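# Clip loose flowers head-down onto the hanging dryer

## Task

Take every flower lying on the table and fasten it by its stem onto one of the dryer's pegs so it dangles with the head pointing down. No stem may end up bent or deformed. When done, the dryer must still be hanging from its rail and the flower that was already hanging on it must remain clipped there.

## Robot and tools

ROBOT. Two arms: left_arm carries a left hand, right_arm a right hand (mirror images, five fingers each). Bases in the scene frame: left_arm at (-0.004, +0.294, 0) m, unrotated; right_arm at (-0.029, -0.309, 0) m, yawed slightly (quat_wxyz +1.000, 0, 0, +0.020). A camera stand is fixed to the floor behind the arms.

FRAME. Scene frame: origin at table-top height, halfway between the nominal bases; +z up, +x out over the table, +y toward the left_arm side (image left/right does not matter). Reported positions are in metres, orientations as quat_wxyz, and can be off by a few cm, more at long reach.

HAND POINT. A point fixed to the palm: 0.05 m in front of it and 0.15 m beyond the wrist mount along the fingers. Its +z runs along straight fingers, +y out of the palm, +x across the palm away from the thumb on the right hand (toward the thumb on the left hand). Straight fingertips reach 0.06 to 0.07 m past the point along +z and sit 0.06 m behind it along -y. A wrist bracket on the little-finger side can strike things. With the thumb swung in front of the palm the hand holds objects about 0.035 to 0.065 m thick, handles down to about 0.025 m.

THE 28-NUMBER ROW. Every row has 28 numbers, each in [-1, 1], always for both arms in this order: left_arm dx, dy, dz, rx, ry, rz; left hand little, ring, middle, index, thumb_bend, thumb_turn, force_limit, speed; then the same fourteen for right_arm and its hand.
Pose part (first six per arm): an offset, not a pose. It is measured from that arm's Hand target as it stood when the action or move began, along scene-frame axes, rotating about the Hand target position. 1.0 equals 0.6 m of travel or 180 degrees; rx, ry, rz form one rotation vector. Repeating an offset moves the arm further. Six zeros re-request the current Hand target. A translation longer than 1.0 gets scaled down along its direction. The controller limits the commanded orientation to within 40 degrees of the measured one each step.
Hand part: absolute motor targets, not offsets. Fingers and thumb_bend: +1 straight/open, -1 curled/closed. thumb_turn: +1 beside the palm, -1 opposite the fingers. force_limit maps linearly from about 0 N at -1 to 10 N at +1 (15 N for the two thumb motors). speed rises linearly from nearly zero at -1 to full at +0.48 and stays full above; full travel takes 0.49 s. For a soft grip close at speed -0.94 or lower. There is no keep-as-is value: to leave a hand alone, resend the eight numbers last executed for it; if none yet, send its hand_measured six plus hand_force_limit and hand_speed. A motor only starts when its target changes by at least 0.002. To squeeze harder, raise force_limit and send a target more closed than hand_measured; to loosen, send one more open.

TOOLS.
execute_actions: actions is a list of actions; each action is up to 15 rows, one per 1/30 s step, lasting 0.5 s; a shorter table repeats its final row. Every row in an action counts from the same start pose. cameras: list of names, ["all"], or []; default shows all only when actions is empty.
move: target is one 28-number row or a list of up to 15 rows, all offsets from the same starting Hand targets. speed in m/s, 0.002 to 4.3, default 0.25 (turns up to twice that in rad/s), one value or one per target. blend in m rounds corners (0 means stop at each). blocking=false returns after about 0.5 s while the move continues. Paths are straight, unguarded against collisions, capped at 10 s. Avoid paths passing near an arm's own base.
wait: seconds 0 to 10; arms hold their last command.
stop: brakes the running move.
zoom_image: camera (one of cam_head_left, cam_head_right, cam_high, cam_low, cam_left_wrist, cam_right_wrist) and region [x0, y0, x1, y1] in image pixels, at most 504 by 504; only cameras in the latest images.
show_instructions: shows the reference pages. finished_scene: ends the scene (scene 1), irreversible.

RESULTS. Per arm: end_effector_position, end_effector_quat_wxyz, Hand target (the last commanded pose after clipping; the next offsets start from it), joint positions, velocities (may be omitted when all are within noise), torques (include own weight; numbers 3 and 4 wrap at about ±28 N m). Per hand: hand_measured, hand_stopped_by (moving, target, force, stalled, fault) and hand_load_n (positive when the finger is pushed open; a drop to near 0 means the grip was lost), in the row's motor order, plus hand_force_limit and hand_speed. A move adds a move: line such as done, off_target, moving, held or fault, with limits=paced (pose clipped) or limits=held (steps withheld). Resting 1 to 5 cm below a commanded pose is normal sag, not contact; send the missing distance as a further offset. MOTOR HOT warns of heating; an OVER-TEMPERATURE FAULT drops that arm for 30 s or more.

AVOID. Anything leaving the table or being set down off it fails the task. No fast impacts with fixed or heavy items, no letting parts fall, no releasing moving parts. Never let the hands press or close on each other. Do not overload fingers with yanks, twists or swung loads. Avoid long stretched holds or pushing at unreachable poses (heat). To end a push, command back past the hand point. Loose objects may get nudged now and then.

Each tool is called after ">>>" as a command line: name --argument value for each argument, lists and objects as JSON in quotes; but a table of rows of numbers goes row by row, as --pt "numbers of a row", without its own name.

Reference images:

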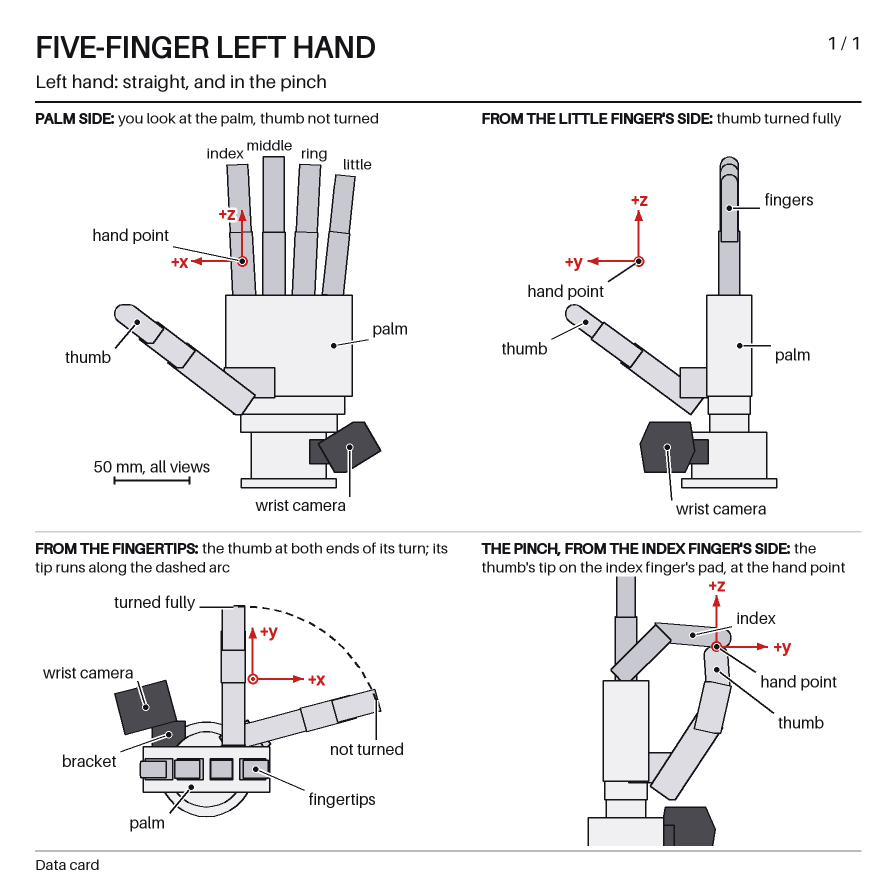

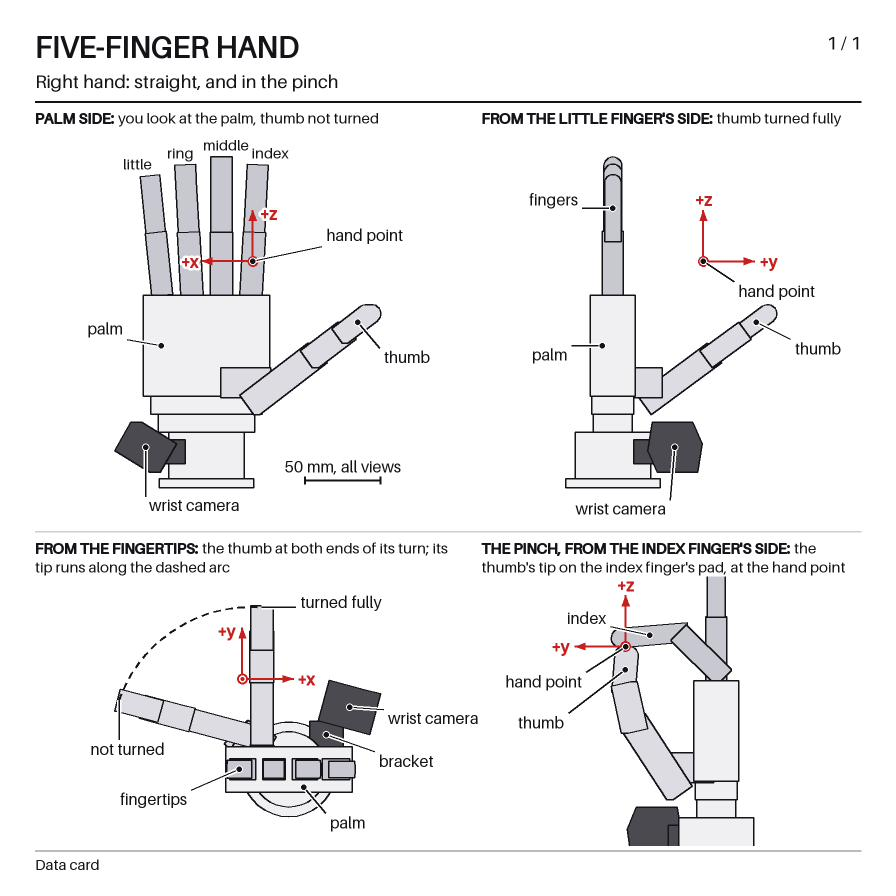

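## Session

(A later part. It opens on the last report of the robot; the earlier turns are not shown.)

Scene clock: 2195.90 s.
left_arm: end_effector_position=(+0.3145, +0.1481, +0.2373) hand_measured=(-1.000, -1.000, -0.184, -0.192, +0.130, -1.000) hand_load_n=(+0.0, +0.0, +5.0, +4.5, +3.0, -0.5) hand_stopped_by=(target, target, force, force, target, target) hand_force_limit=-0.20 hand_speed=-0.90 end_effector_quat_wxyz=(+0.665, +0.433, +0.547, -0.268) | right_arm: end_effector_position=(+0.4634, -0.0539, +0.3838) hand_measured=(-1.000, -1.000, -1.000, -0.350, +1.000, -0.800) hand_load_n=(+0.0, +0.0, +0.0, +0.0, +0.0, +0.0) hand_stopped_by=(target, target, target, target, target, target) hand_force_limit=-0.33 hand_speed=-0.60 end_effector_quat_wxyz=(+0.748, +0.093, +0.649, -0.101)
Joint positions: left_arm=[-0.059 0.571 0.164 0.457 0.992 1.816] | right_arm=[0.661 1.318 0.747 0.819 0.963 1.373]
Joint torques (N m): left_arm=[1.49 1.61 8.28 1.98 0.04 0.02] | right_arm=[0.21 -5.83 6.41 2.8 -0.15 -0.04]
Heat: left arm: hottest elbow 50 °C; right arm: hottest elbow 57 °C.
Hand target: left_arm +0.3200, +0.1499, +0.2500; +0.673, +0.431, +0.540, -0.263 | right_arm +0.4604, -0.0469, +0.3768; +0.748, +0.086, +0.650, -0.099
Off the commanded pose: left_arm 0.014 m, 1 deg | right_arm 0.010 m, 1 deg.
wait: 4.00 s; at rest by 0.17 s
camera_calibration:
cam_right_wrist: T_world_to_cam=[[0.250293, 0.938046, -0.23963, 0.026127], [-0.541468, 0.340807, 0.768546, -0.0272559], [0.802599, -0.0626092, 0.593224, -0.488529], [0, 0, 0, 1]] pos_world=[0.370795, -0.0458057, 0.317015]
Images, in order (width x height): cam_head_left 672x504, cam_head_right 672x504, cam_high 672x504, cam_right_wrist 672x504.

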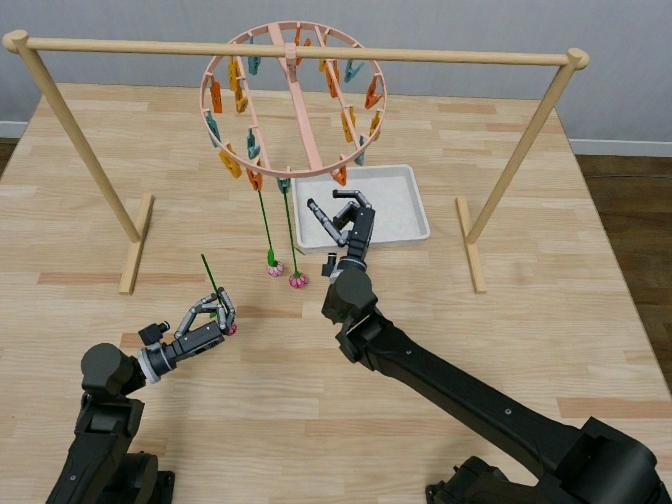

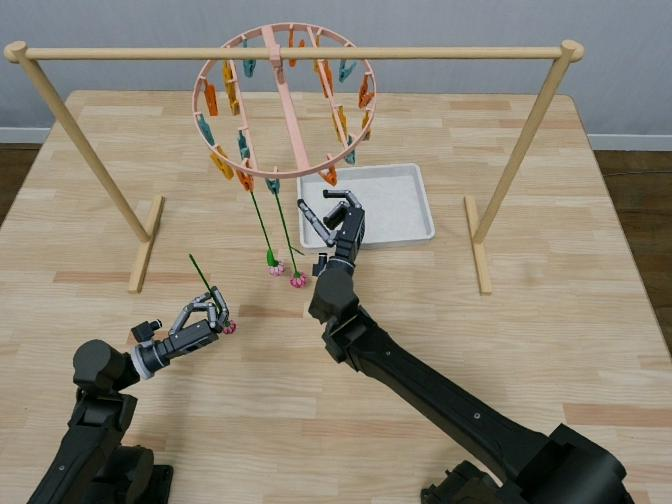

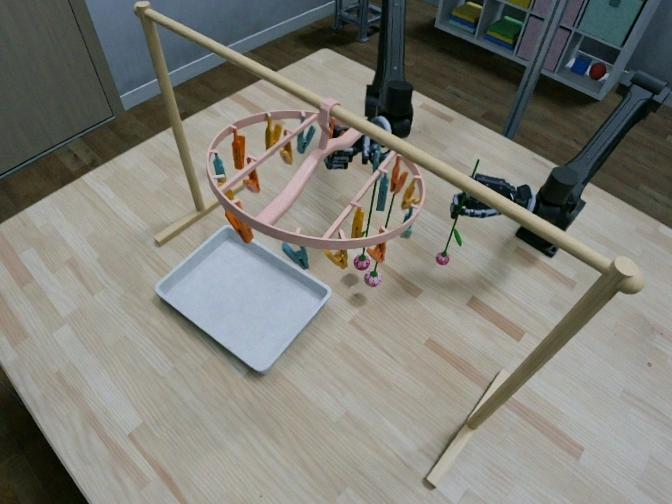

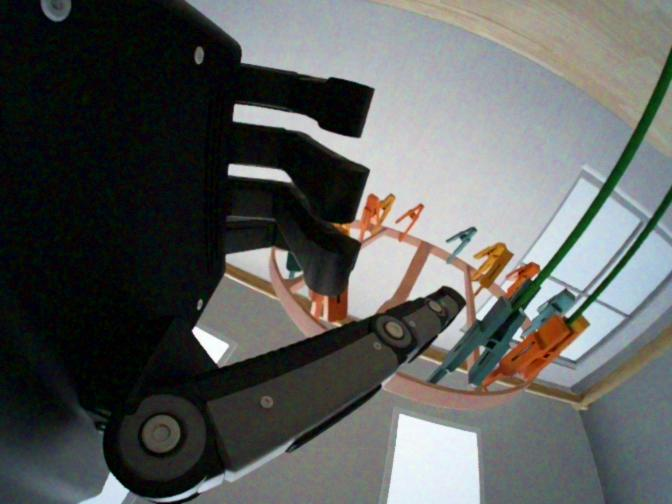

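>>> zoom_image --camera "cam_head_right" --region '[255, 140, 385, 240]'

>>> zoom_image --camera "cam_head_left" --region '[195, 20, 395, 200]'

Scaled by 3.877 from the camera's 672x504 image, which has a finer 960x720 frame.

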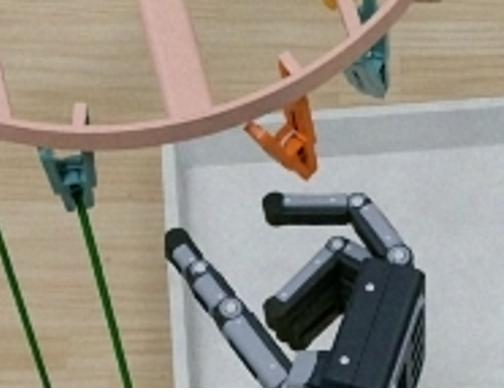

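Scaled by 2.520 from the camera's 672x504 image, which has a finer 960x720 frame.

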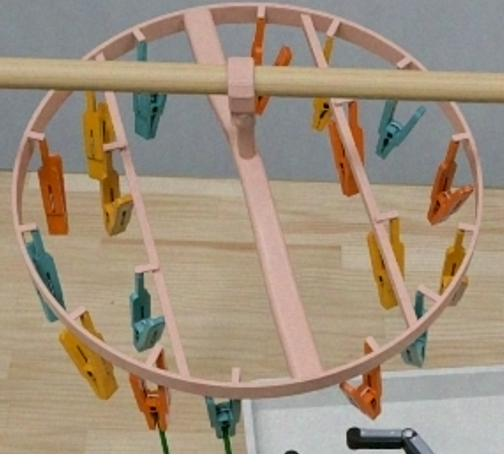

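>>> move --pt "0 0 0 0 0 0 -1 -1 -0.5 -0.5 0.13 -1 -0.2 -0.9 0.0 0.0 -0.05 0 0 0 -1 -1 -1 -0.35 1.0 -0.7 -0.33 -0.6" --pt "0 0 0 0 0 0 -1 -1 -0.5 -0.5 0.13 -1 -0.2 -0.9 0.053 -0.04 -0.04 0 0 0 -1 -1 -1 -0.35 1.0 -0.7 -0.33 -0.6" --speed 0.08 --cameras '["cam_head_left", "cam_head_right", "cam_right_wrist"]'

>>> zoom_image --camera "cam_head_left" --region '[255, 140, 385, 240]'

>>> zoom_image --camera "cam_right_wrist" --region '[280, 150, 540, 345]'

Scene clock: 2288.40 s.
left_arm: end_effector_position=(+0.3145, +0.1481, +0.2373) hand_measured=(-1.000, -1.000, -0.184, -0.192, +0.130, -1.000) hand_load_n=(+0.0, +0.0, +5.5, +4.5, +3.0, -0.5) hand_stopped_by=(target, target, force, force, target, target) hand_force_limit=-0.20 hand_speed=-0.90 end_effector_quat_wxyz=(+0.665, +0.433, +0.547, -0.268) | right_arm: end_effector_position=(+0.4825, -0.0690, +0.3470) hand_measured=(-1.000, -1.000, -1.000, -0.350, +1.000, -0.700) hand_load_n=(+0.0, +0.0, +0.0, +0.0, +0.0, +0.0) hand_stopped_by=(target, target, target, target, target, target) hand_force_limit=-0.33 hand_speed=-0.60 end_effector_quat_wxyz=(+0.747, +0.078, +0.653, -0.099)
Joint positions: left_arm=[-0.059 0.571 0.164 0.457 0.992 1.816] | right_arm=[0.59 1.385 0.705 0.892 0.869 1.396]
Joint torques (N m): left_arm=[1.61 1.61 8.28 1.98 0.04 0.02] | right_arm=[-1.38 -6.59 8.32 1.89 -0.14 0.15]
Heat: left arm: hottest elbow 50 °C; right arm: hottest elbow 51 °C.
Hand target: left_arm +0.3200, +0.1499, +0.2500; +0.673, +0.431, +0.540, -0.263 | right_arm +0.4922, -0.0710, +0.3530; +0.749, +0.086, +0.650, -0.099
Off the commanded pose: left_arm 0.014 m, 1 deg | right_arm 0.011 m, 1 deg.
move: off_target (left_arm, right_arm)
camera_calibration:
cam_right_wrist: T_world_to_cam=[[0.227129, 0.939007, -0.258221, 0.0443652], [-0.542195, 0.342183, 0.767421, 0.0173206], [0.808973, -0.034297, 0.586845, -0.48184], [0, 0, 0, 1]] pos_world=[0.38911, -0.0641118, 0.280929]
Images, in order (width x height): cam_head_left 672x504, cam_head_right 672x504, cam_right_wrist 672x504.

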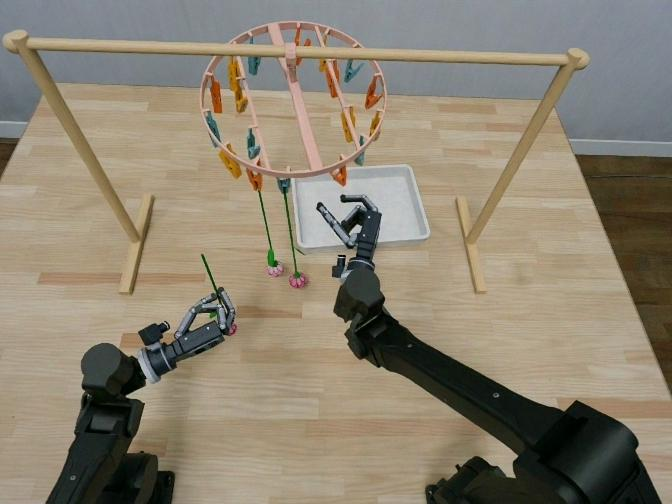

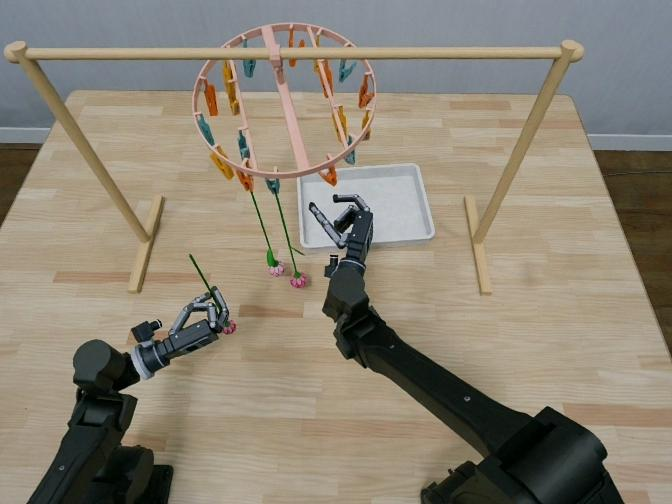

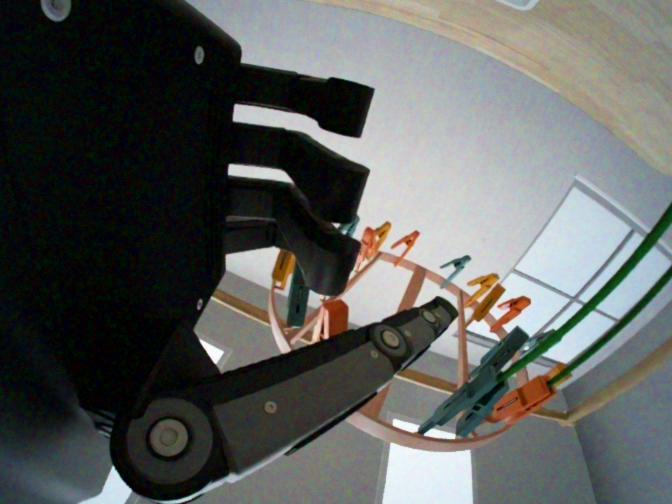

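Scaled by 3.877 from the camera's 672x504 image, which has a finer 960x720 frame.

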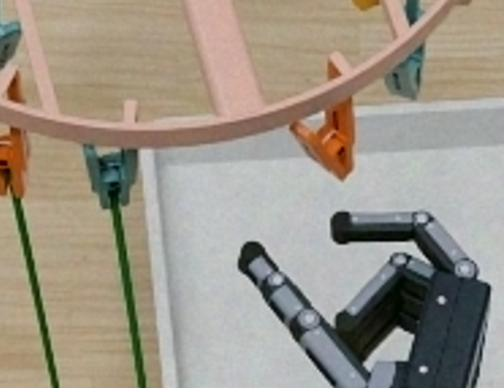

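Scaled by 1.938 from the camera's 672x504 image, which has a finer 960x720 frame.

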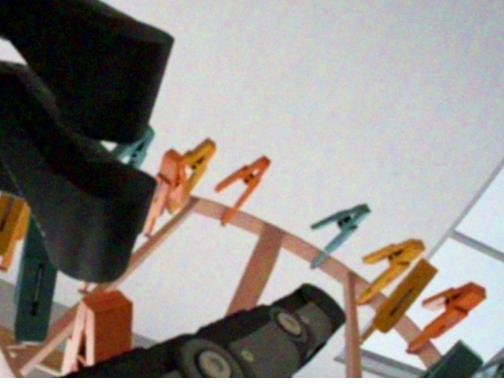

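>>> move --pt "0 0 0 0 0 0 -1 -1 -0.5 -0.5 0.13 -1 -0.2 -0.9 0.0117 -0.015 0.01 0 0 0 -1 -1 -1 -0.35 1.0 -0.7 -0.33 -0.6" --speed 0.06 --cameras '["cam_head_left"]'

>>> zoom_image --camera "cam_head_left" --region '[285, 140, 385, 215]'

Scene clock: 2299.17 s.
left_arm: end_effector_position=(+0.3145, +0.1481, +0.2373) hand_measured=(-1.000, -1.000, -0.184, -0.192, +0.130, -1.000) hand_load_n=(+0.0, +0.0, +5.5, +4.0, +3.0, -0.5) hand_stopped_by=(target, target, force, force, target, target) hand_force_limit=-0.20 hand_speed=-0.90 end_effector_quat_wxyz=(+0.665, +0.433, +0.547, -0.268) | right_arm: end_effector_position=(+0.4900, -0.0765, +0.3413) hand_measured=(-1.000, -1.000, -1.000, -0.350, +1.000, -0.700) hand_load_n=(+0.0, +0.0, +0.0, +0.0, +0.0, -0.5) hand_stopped_by=(target, target, target, target, target, target) hand_force_limit=-0.33 hand_speed=-0.60 end_effector_quat_wxyz=(+0.742, +0.073, +0.659, -0.103)
Joint positions: left_arm=[-0.059 0.571 0.164 0.457 0.992 1.816] | right_arm=[0.562 1.385 0.705 0.864 0.841 1.405]
Joint torques (N m): left_arm=[1.49 1.61 8.28 1.96 0.05 0.02] | right_arm=[-1.67 -7.94 9.07 1.91 -0.14 0.1]
Heat: left arm: hottest elbow 51 °C; right arm: hottest elbow 51 °C.
Hand target: left_arm +0.3200, +0.1499, +0.2500; +0.673, +0.431, +0.540, -0.263 | right_arm +0.4992, -0.0799, +0.3589; +0.748, +0.086, +0.650, -0.099
Off the commanded pose: left_arm 0.014 m, 1 deg | right_arm 0.020 m, 2 deg.
move: off_target (left_arm, right_arm)
Images, in order (width x height): cam_head_left 672x504.

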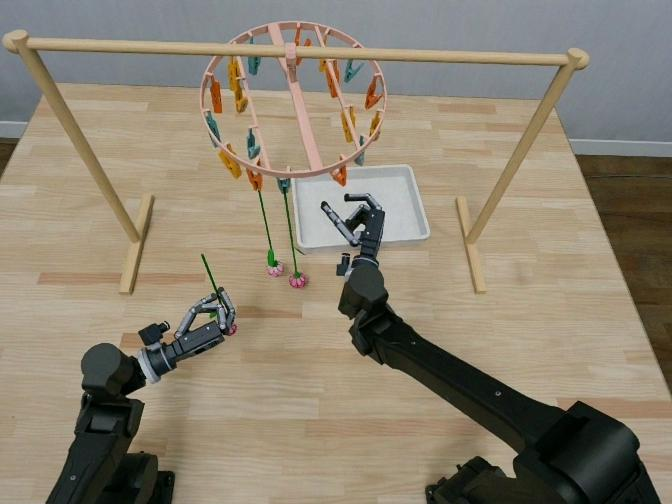

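Scaled by 5.040 from the camera's 672x504 image, which has a finer 960x720 frame.

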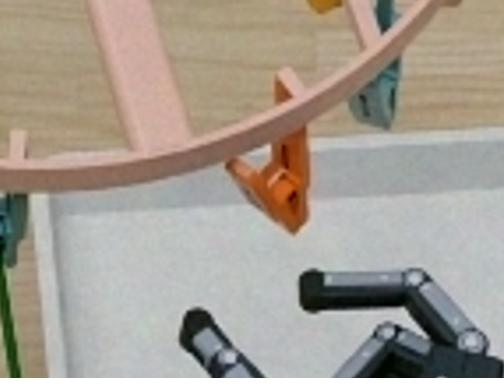

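>>> move --pt "0 0 0 0 0 0 -1 -1 -0.5 -0.5 0.13 -1 -0.2 -0.9 -0.0083 0.0 0.13 0 0 0 -1 -1 -1 -0.35 1.0 -0.7 -0.33 -0.6" --speed 0.06 --cameras '["cam_head_left", "cam_head_right", "cam_right_wrist"]'

>>> zoom_image --camera "cam_head_left" --region '[285, 140, 385, 215]'

>>> zoom_image --camera "cam_right_wrist" --region '[280, 150, 540, 345]'

Scene clock: 2304.33 s.
left_arm: end_effector_position=(+0.3145, +0.1481, +0.2373) hand_measured=(-1.000, -1.000, -0.184, -0.192, +0.130, -1.000) hand_load_n=(+0.0, +0.0, +5.0, +4.5, +2.5, -0.5) hand_stopped_by=(target, target, force, force, target, target) hand_force_limit=-0.20 hand_speed=-0.90 end_effector_quat_wxyz=(+0.665, +0.433, +0.547, -0.268) | right_arm: end_effector_position=(+0.4881, -0.0785, +0.3921) hand_measured=(-1.000, -1.000, -1.000, -0.350, +1.000, -0.700) hand_load_n=(+0.0, +0.0, +0.0, +0.0, +0.0, -0.5) hand_stopped_by=(target, target, target, target, target, target) hand_force_limit=-0.33 hand_speed=-0.60 end_effector_quat_wxyz=(+0.731, +0.063, +0.670, -0.113)
Joint positions: left_arm=[-0.059 0.571 0.164 0.457 0.992 1.816] | right_arm=[0.562 1.262 0.785 0.619 0.844 1.405]
Joint torques (N m): left_arm=[1.49 1.61 8.28 1.98 0.05 0.03] | right_arm=[-0.44 -8.06 11.89 2.19 -0.01 0.1]
Heat: left arm: hottest elbow 51 °C; right arm: hottest elbow 51 °C.
Hand target: left_arm +0.3200, +0.1499, +0.2500; +0.673, +0.431, +0.540, -0.263 | right_arm +0.4942, -0.0799, +0.4368; +0.748, +0.086, +0.650, -0.099
Off the commanded pose: left_arm 0.014 m, 1 deg | right_arm 0.045 m, 4 deg.
move: off_target (left_arm, right_arm)
camera_calibration:
cam_right_wrist: T_world_to_cam=[[0.213768, 0.928795, -0.302727, 0.0869112], [-0.500769, 0.370264, 0.782391, -0.0348973], [0.838769, -0.0156541, 0.544262, -0.509455], [0, 0, 0, 1]] pos_world=[0.391261, -0.0757765, 0.330891]
Images, in order (width x height): cam_head_left 672x504, cam_head_right 672x504, cam_right_wrist 672x504.

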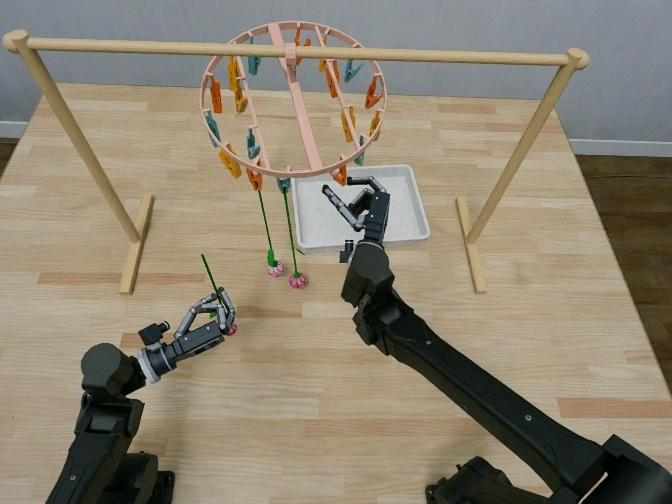

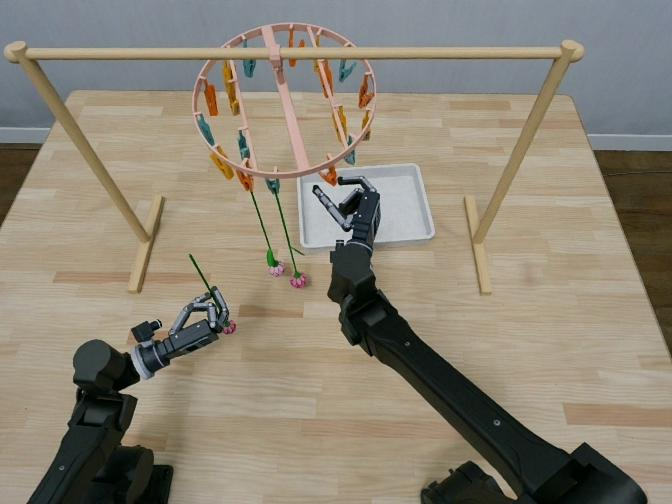

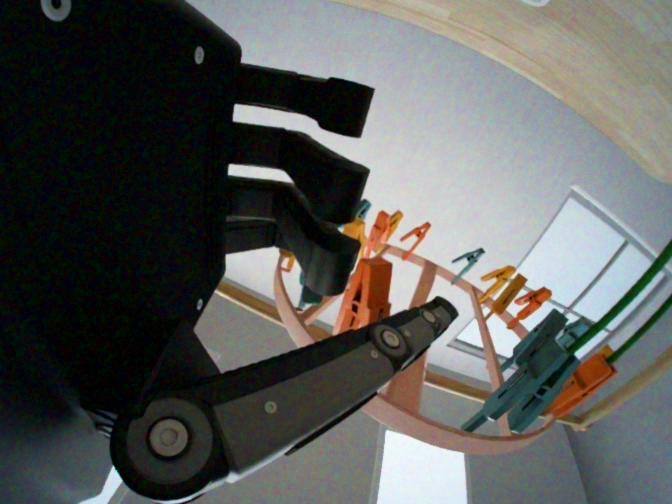

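Scaled by 5.040 from the camera's 672x504 image, which has a finer 960x720 frame.

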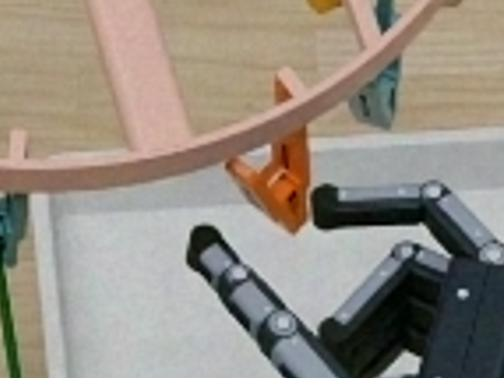

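Scaled by 1.938 from the camera's 672x504 image, which has a finer 960x720 frame.

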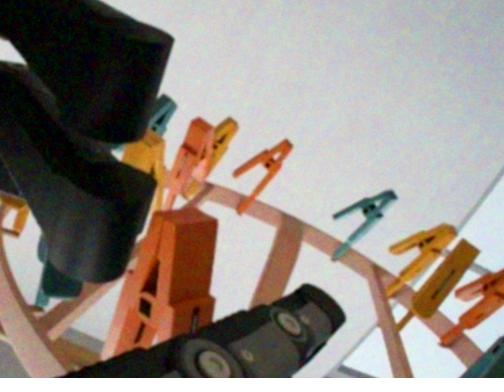

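>>> move --pt "0 0 0 0 0 0 -1 -1 -0.5 -0.5 0.13 -1 -0.2 -0.9 0.0 0.0 0.0467 0 0 0 -1 -1 -1 -0.35 1.0 -0.7 -0.33 -0.6" --speed 0.05 --cameras '["cam_head_left", "cam_head_right", "cam_right_wrist"]'

>>> zoom_image --camera "cam_head_left" --region '[285, 140, 385, 215]'

>>> zoom_image --camera "cam_right_wrist" --region '[280, 150, 540, 345]'

Scene clock: 2312.90 s.
left_arm: end_effector_position=(+0.3145, +0.1481, +0.2373) hand_measured=(-1.000, -1.000, -0.184, -0.192, +0.130, -1.000) hand_load_n=(+0.0, +0.0, +5.5, +4.5, +2.5, -0.5) hand_stopped_by=(target, target, force, force, target, target) hand_force_limit=-0.20 hand_speed=-0.90 end_effector_quat_wxyz=(+0.665, +0.433, +0.547, -0.268) | right_arm: end_effector_position=(+0.4896, -0.0776, +0.4177) hand_measured=(-1.000, -1.000, -1.000, -0.350, +1.000, -0.700) hand_load_n=(+0.0, +0.0, +0.0, +0.0, +0.0, +0.0) hand_stopped_by=(target, target, target, target, target, target) hand_force_limit=-0.33 hand_speed=-0.60 end_effector_quat_wxyz=(+0.730, +0.063, +0.671, -0.114)
Joint positions: left_arm=[-0.059 0.571 0.164 0.457 0.992 1.816] | right_arm=[0.562 1.232 0.835 0.537 0.845 1.405]
Joint torques (N m): left_arm=[1.49 1.61 8.28 1.95 0.04 0.02] | right_arm=[-0.26 -7.77 12.45 2.25 0.04 0.12]
Heat: left arm: hottest elbow 51 °C; right arm: hottest elbow 54 °C.
Hand target: left_arm +0.3200, +0.1499, +0.2500; +0.673, +0.431, +0.540, -0.263 | right_arm +0.4943, -0.0799, +0.4647; +0.748, +0.086, +0.650, -0.099
Off the commanded pose: left_arm 0.014 m, 1 deg | right_arm 0.047 m, 4 deg.
move: off_target (left_arm, right_arm)
camera_calibration:
cam_right_wrist: T_world_to_cam=[[0.213789, 0.928284, -0.304273, 0.0940902], [-0.498977, 0.371545, 0.782928, -0.0555159], [0.839831, -0.0155558, 0.542625, -0.524485], [0, 0, 0, 1]] pos_world=[0.392662, -0.0748746, 0.356693]
Images, in order (width x height): cam_head_left 672x504, cam_head_right 672x504, cam_right_wrist 672x504.

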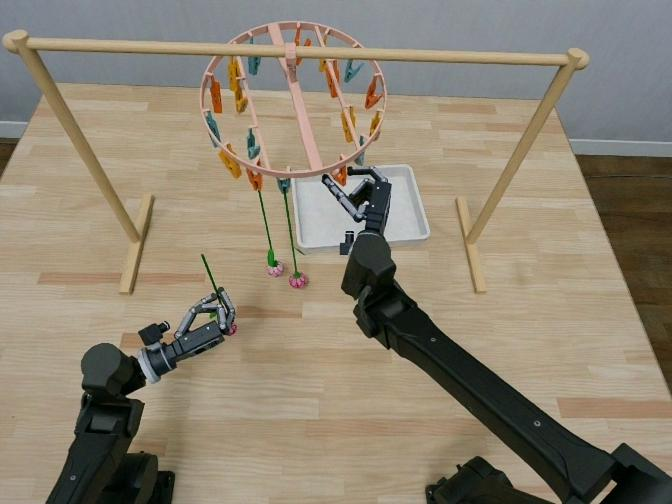

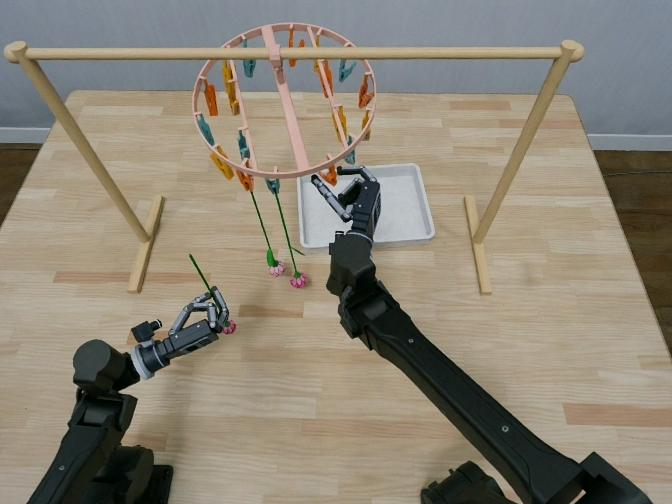

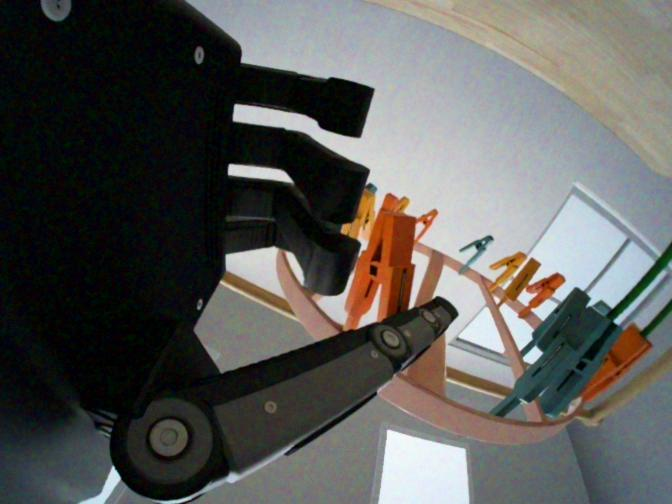

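Scaled by 5.040 from the camera's 672x504 image, which has a finer 960x720 frame.

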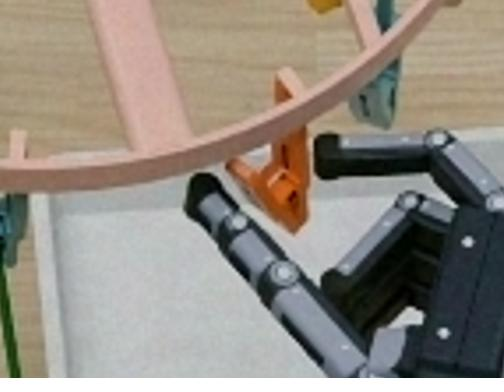

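Scaled by 1.938 from the camera's 672x504 image, which has a finer 960x720 frame.

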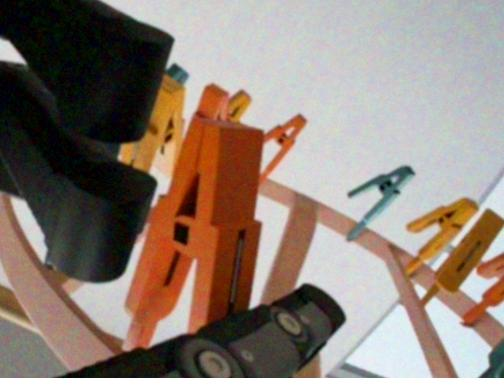

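>>> move --pt "0 0 0 0 0 0 -1 -1 -0.5 -0.5 0.13 -1 -0.2 -0.9 0.0 0.0 0.006 0 0 0 -1 -1 -1 -0.35 1.0 -0.7 -0.33 -0.6" --pt "0 0 0 0 0 0 -1 -1 -0.5 -0.5 0.13 -1 -0.2 -0.9 0.0 0.0 0.006 0 0 0 -1 -1 -1 -0.35 0.4 -0.7 -0.33 -0.9" --speed 0.05 --cameras '["cam_head_left", "cam_head_right", "cam_right_wrist"]'

>>> zoom_image --camera "cam_head_left" --region '[285, 140, 385, 215]'

>>> zoom_image --camera "cam_right_wrist" --region '[280, 150, 540, 345]'

Scene clock: 2324.03 s.
left_arm: end_effector_position=(+0.3145, +0.1481, +0.2373) hand_measured=(-1.000, -1.000, -0.184, -0.192, +0.130, -1.000) hand_load_n=(+0.0, +0.0, +5.0, +4.5, +3.0, -0.5) hand_stopped_by=(target, target, force, force, target, target) hand_force_limit=-0.20 hand_speed=-0.90 end_effector_quat_wxyz=(+0.665, +0.433, +0.547, -0.268) | right_arm: end_effector_position=(+0.4904, -0.0771, +0.4192) hand_measured=(-1.000, -1.000, -1.000, -0.350, +0.750, -0.700) hand_load_n=(+0.0, +0.0, +0.0, +2.0, +4.5, -0.5) hand_stopped_by=(target, target, target, target, force, target) hand_force_limit=-0.33 hand_speed=-0.90 end_effector_quat_wxyz=(+0.729, +0.062, +0.672, -0.114)
Joint positions: left_arm=[-0.059 0.571 0.164 0.457 0.992 1.816] | right_arm=[0.562 1.232 0.842 0.526 0.845 1.405]
Joint torques (N m): left_arm=[1.49 1.61 8.28 1.98 0.04 0.02] | right_arm=[-1.85 -8.53 12.38 2.02 0.04 0.11]
Heat: left arm: hottest elbow 51 °C; right arm: hottest elbow 57 °C.
Hand target: left_arm +0.3200, +0.1499, +0.2500; +0.673, +0.431, +0.540, -0.263 | right_arm +0.4942, -0.0799, +0.4684; +0.748, +0.086, +0.650, -0.099
Off the commanded pose: left_arm 0.014 m, 1 deg | right_arm 0.049 m, 5 deg.
move: off_target (left_arm, right_arm); target 2's new numbers were sent with right_arm's hand 0.049 m and 5 deg from that target
camera_calibration:
cam_right_wrist: T_world_to_cam=[[0.212968, 0.927701, -0.30662, 0.0952575], [-0.496786, 0.37304, 0.78361, -0.0577711], [0.841337, -0.0145593, 0.540315, -0.525653], [0, 0, 0, 1]] pos_world=[0.393265, -0.0744727, 0.358496]
Images, in order (width x height): cam_head_left 672x504, cam_head_right 672x504, cam_right_wrist 672x504.

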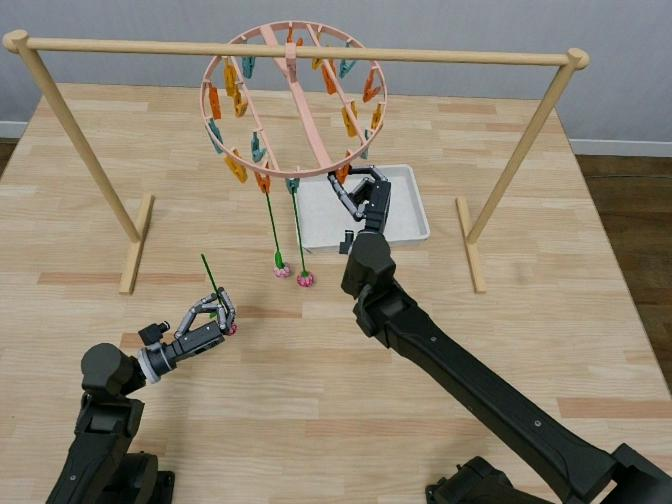

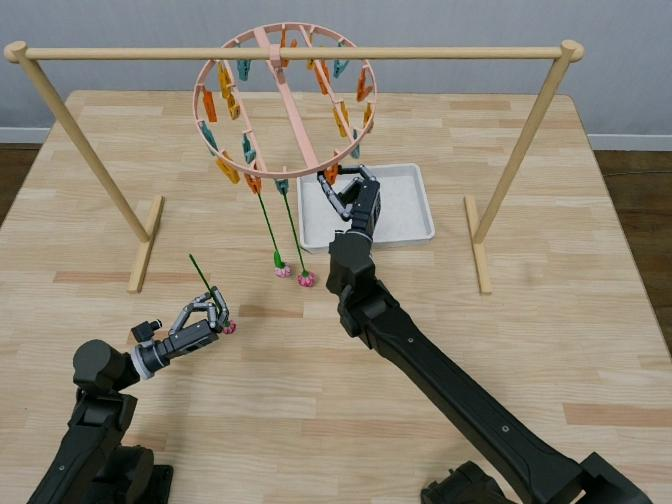

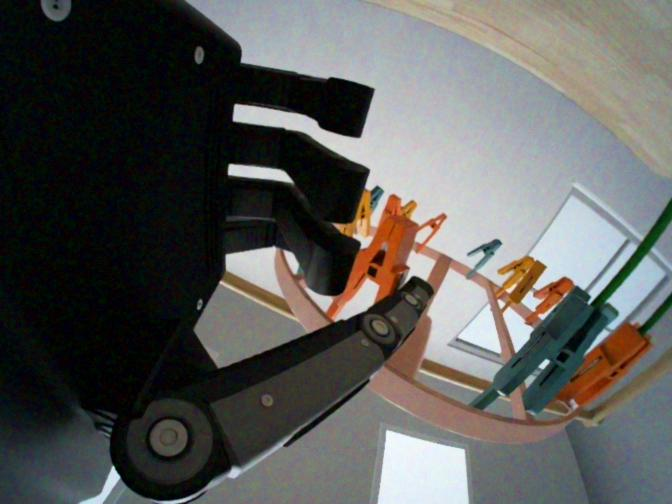

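Scaled by 5.040 from the camera's 672x504 image, which has a finer 960x720 frame.

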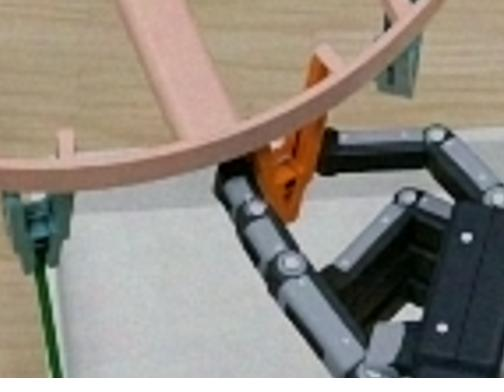

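Scaled by 1.938 from the camera's 672x504 image, which has a finer 960x720 frame.

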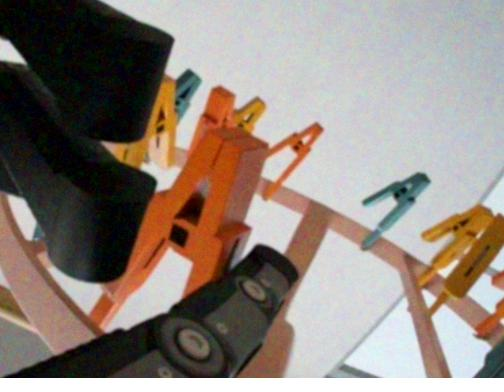

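>>> execute_actions --actions '[[[0,0,0,0,0,0,-1,-1,-0.5,-0.5,0.13,-1,-0.2,-0.9,0.0,0.0,0.0,0,0,0,-1,-1,-1,-0.35,0.3,-0.7,0.07,-0.9]],[[0,0,0,0,0,0,-1,-1,-0.5,-0.5,0.13,-1,-0.2,-0.9,0.0,0.0,0.0,0,0,0,-1,-1,-1,-0.35,0.3,-0.7,0.07,-0.9]],[[0,0,0,0,0,0,-1,-1,-0.5,-0.5,0.13,-1,-0.2,-0.9,0.0,0.0,0.0,0,0,0,-1,-1,-1,-0.35,0.3,-0.7,0.07,-0.9]]]' --cameras '["cam_head_left", "cam_head_right", "cam_right_wrist"]'

>>> zoom_image --camera "cam_head_left" --region '[285, 140, 385, 215]'

>>> zoom_image --camera "cam_right_wrist" --region '[330, 180, 460, 310]'

Scene clock: 2331.73 s.
left_arm: end_effector_position=(+0.3145, +0.1481, +0.2373) hand_measured=(-1.000, -1.000, -0.184, -0.192, +0.130, -1.000) hand_load_n=(+0.0, +0.0, +5.5, +4.0, +2.5, -0.5) hand_stopped_by=(target, target, force, force, target, target) hand_force_limit=-0.20 hand_speed=-0.90 end_effector_quat_wxyz=(+0.665, +0.433, +0.547, -0.268) | right_arm: end_effector_position=(+0.4904, -0.0771, +0.4192) hand_measured=(-1.000, -1.000, -1.000, -0.350, +0.736, -0.700) hand_load_n=(+0.0, +0.0, +0.0, +4.0, +8.0, -0.5) hand_stopped_by=(target, target, target, target, force, target) hand_force_limit=0.07 hand_speed=-0.90 end_effector_quat_wxyz=(+0.729, +0.062, +0.672, -0.114)
Joint positions: left_arm=[-0.059 0.571 0.164 0.457 0.992 1.816] | right_arm=[0.562 1.232 0.842 0.526 0.845 1.405]
Joint torques (N m): left_arm=[1.55 1.61 8.28 1.96 0.05 0.02] | right_arm=[-1.08 -8.41 12.49 1.88 0.02 0.05]
Heat: left arm: hottest elbow 51 °C; right arm: hottest elbow 59 °C.
Hand target: left_arm +0.3200, +0.1499, +0.2500; +0.673, +0.431, +0.540, -0.263 | right_arm +0.4942, -0.0799, +0.4684; +0.748, +0.086, +0.650, -0.099
Off the commanded pose: left_arm 0.014 m, 1 deg | right_arm 0.049 m, 5 deg.
Step readings (end_effector_position of left_arm | right_arm):
0: (+0.3145, +0.1481, +0.2373) | (+0.4904, -0.0771, +0.4192)
1: (+0.3145, +0.1481, +0.2373) | (+0.4904, -0.0771, +0.4192)
2: (+0.3145, +0.1481, +0.2373) | (+0.4904, -0.0771, +0.4192)
4: (+0.3145, +0.1481, +0.2373) | (+0.4904, -0.0771, +0.4192)
8: (+0.3145, +0.1481, +0.2373) | (+0.4904, -0.0771, +0.4192)
15: (+0.3145, +0.1481, +0.2373) | (+0.4904, -0.0771, +0.4192)
16: (+0.3145, +0.1481, +0.2373) | (+0.4904, -0.0771, +0.4192)
17: (+0.3145, +0.1481, +0.2373) | (+0.4904, -0.0771, +0.4192)
19: (+0.3145, +0.1481, +0.2373) | (+0.4904, -0.0771, +0.4192)
23: (+0.3145, +0.1481, +0.2373) | (+0.4904, -0.0771, +0.4192)
30: (+0.3145, +0.1481, +0.2373) | (+0.4904, -0.0771, +0.4192)
31: (+0.3145, +0.1481, +0.2373) | (+0.4904, -0.0771, +0.4192)
32: (+0.3145, +0.1481, +0.2373) | (+0.4904, -0.0771, +0.4192)
34: (+0.3145, +0.1481, +0.2373) | (+0.4904, -0.0771, +0.4192)
38: (+0.3145, +0.1481, +0.2373) | (+0.4904, -0.0771, +0.4192)
45: (+0.3145, +0.1481, +0.2373) | (+0.4904, -0.0771, +0.4192)
camera_calibration:
cam_right_wrist: T_world_to_cam=[[0.212968, 0.927701, -0.30662, 0.0952575], [-0.496786, 0.37304, 0.78361, -0.0577711], [0.841337, -0.0145593, 0.540315, -0.525653], [0, 0, 0, 1]] pos_world=[0.393265, -0.0744727, 0.358496]
Images, in order (width x height): cam_head_left 672x504, cam_head_right 672x504, cam_right_wrist 672x504.

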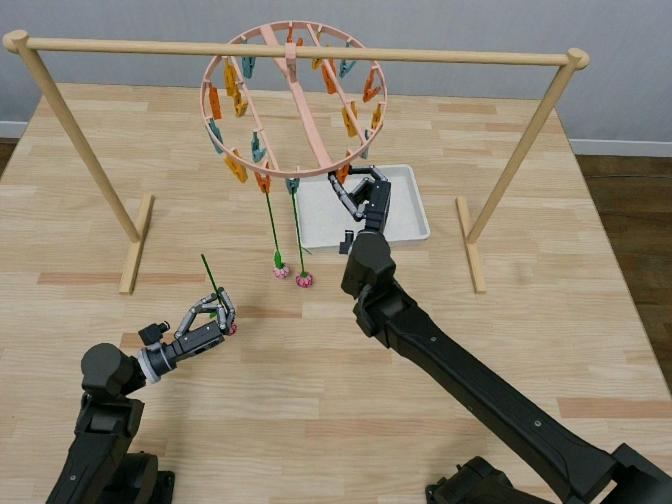

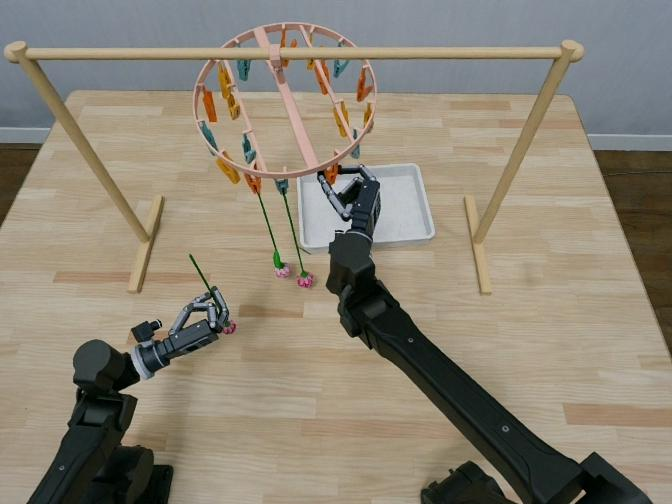

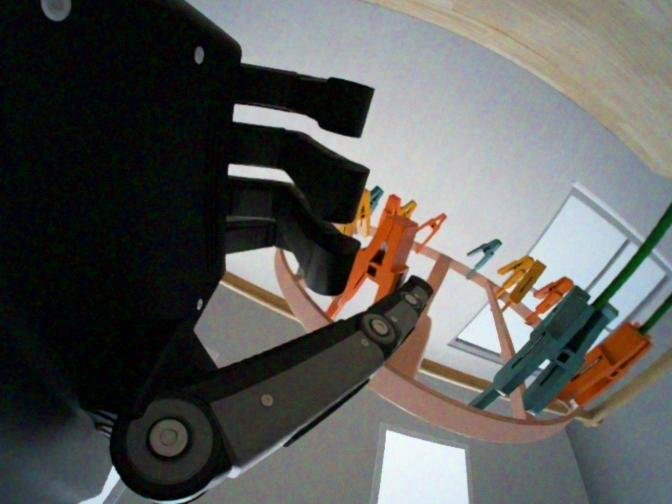

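Scaled by 5.040 from the camera's 672x504 image, which has a finer 960x720 frame.

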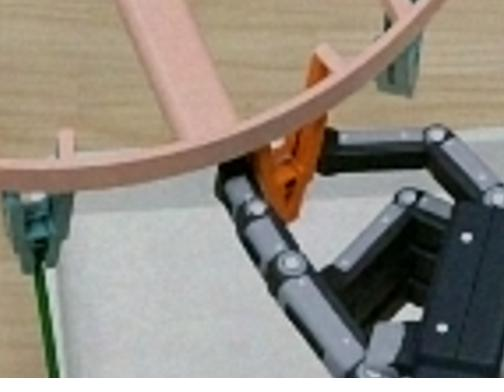

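Scaled by 3.877 from the camera's 672x504 image, which has a finer 960x720 frame.

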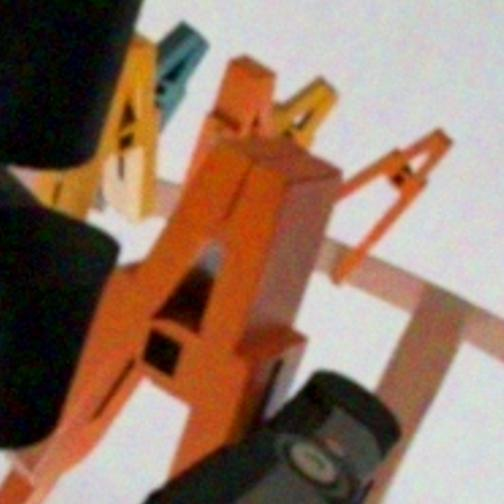

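>>> execute_actions --actions '[[[0,0,0,0,0,0,-1,-1,-0.5,-0.5,0.13,-1,-0.2,-0.9,0.0,0.0,0.0,0,0,0,-1,-1,-1,-0.35,0.25,-0.7,0.4,-0.9]],[[0,0,0,0,0,0,-1,-1,-0.5,-0.5,0.13,-1,-0.2,-0.9,0.0,0.0,0.0,0,0,0,-1,-1,-1,-0.35,0.25,-0.7,0.4,-0.9]],[[0,0,0,0,0,0,-1,-1,-0.5,-0.5,0.13,-1,-0.2,-0.9,0.0,0.0,0.0,0,0,0,-1,-1,-1,-0.35,0.25,-0.7,0.4,-0.9]]]' --cameras '["cam_right_wrist"]'

>>> zoom_image --camera "cam_right_wrist" --region '[330, 180, 460, 310]'

Scene clock: 2339.63 s.
left_arm: end_effector_position=(+0.3145, +0.1481, +0.2373) hand_measured=(-1.000, -1.000, -0.184, -0.192, +0.130, -1.000) hand_load_n=(+0.0, +0.0, +5.0, +4.0, +3.0, -0.5) hand_stopped_by=(target, target, force, force, target, target) hand_force_limit=-0.20 hand_speed=-0.90 end_effector_quat_wxyz=(+0.665, +0.433, +0.547, -0.268) | right_arm: end_effector_position=(+0.4904, -0.0771, +0.4192) hand_measured=(-1.000, -1.000, -1.000, -0.350, +0.724, -0.700) hand_load_n=(+0.0, +0.0, +0.0, +4.5, +9.5, -0.5) hand_stopped_by=(target, target, target, target, force, target) hand_force_limit=0.40 hand_speed=-0.90 end_effector_quat_wxyz=(+0.729, +0.062, +0.672, -0.114)
Joint positions: left_arm=[-0.059 0.571 0.164 0.457 0.992 1.816] | right_arm=[0.562 1.232 0.842 0.526 0.845 1.405]
Joint torques (N m): left_arm=[1.49 1.61 8.28 1.96 0.04 0.02] | right_arm=[-1.49 -8.47 12.4 2 0.02 0.1]
Heat: left arm: hottest elbow 51 °C; right arm: hottest elbow 60 °C.
Hand target: left_arm +0.3200, +0.1499, +0.2500; +0.673, +0.431, +0.540, -0.263 | right_arm +0.4942, -0.0799, +0.4684; +0.748, +0.086, +0.650, -0.099
Off the commanded pose: left_arm 0.014 m, 1 deg | right_arm 0.049 m, 5 deg.
Step readings (end_effector_position of left_arm | right_arm):
0: (+0.3145, +0.1481, +0.2373) | (+0.4904, -0.0771, +0.4192)
1: (+0.3145, +0.1481, +0.2373) | (+0.4904, -0.0771, +0.4192)
2: (+0.3145, +0.1481, +0.2373) | (+0.4904, -0.0771, +0.4192)
4: (+0.3145, +0.1481, +0.2373) | (+0.4904, -0.0771, +0.4192)
8: (+0.3145, +0.1481, +0.2373) | (+0.4904, -0.0771, +0.4192)
15: (+0.3145, +0.1481, +0.2373) | (+0.4904, -0.0771, +0.4192)
16: (+0.3145, +0.1481, +0.2373) | (+0.4904, -0.0771, +0.4192)
17: (+0.3145, +0.1481, +0.2373) | (+0.4904, -0.0771, +0.4192)
19: (+0.3145, +0.1481, +0.2373) | (+0.4904, -0.0771, +0.4192)
23: (+0.3145, +0.1481, +0.2373) | (+0.4904, -0.0771, +0.4192)
30: (+0.3145, +0.1481, +0.2373) | (+0.4904, -0.0771, +0.4192)
31: (+0.3145, +0.1481, +0.2373) | (+0.4904, -0.0771, +0.4192)
32: (+0.3145, +0.1481, +0.2373) | (+0.4904, -0.0771, +0.4192)
34: (+0.3145, +0.1481, +0.2373) | (+0.4904, -0.0771, +0.4192)
38: (+0.3145, +0.1481, +0.2373) | (+0.4904, -0.0771, +0.4192)
45: (+0.3145, +0.1481, +0.2373) | (+0.4904, -0.0771, +0.4192)
camera_calibration:
cam_right_wrist: T_world_to_cam=[[0.212968, 0.927701, -0.30662, 0.0952575], [-0.496786, 0.37304, 0.78361, -0.0577711], [0.841337, -0.0145593, 0.540315, -0.525653], [0, 0, 0, 1]] pos_world=[0.393265, -0.0744727, 0.358496]
Images, in order (width x height): cam_right_wrist 672x504.

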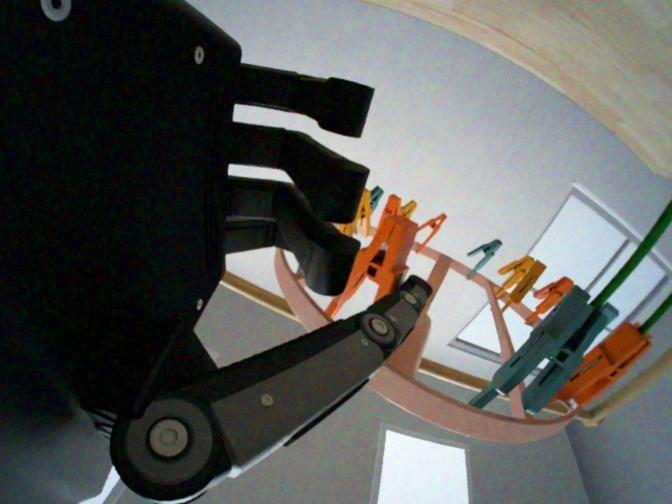

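Scaled by 3.877 from the camera's 672x504 image, which has a finer 960x720 frame.

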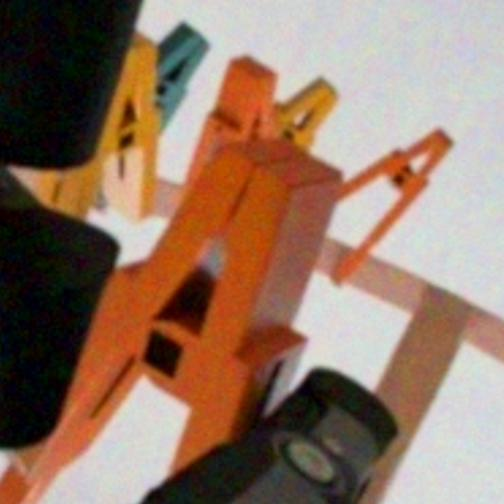

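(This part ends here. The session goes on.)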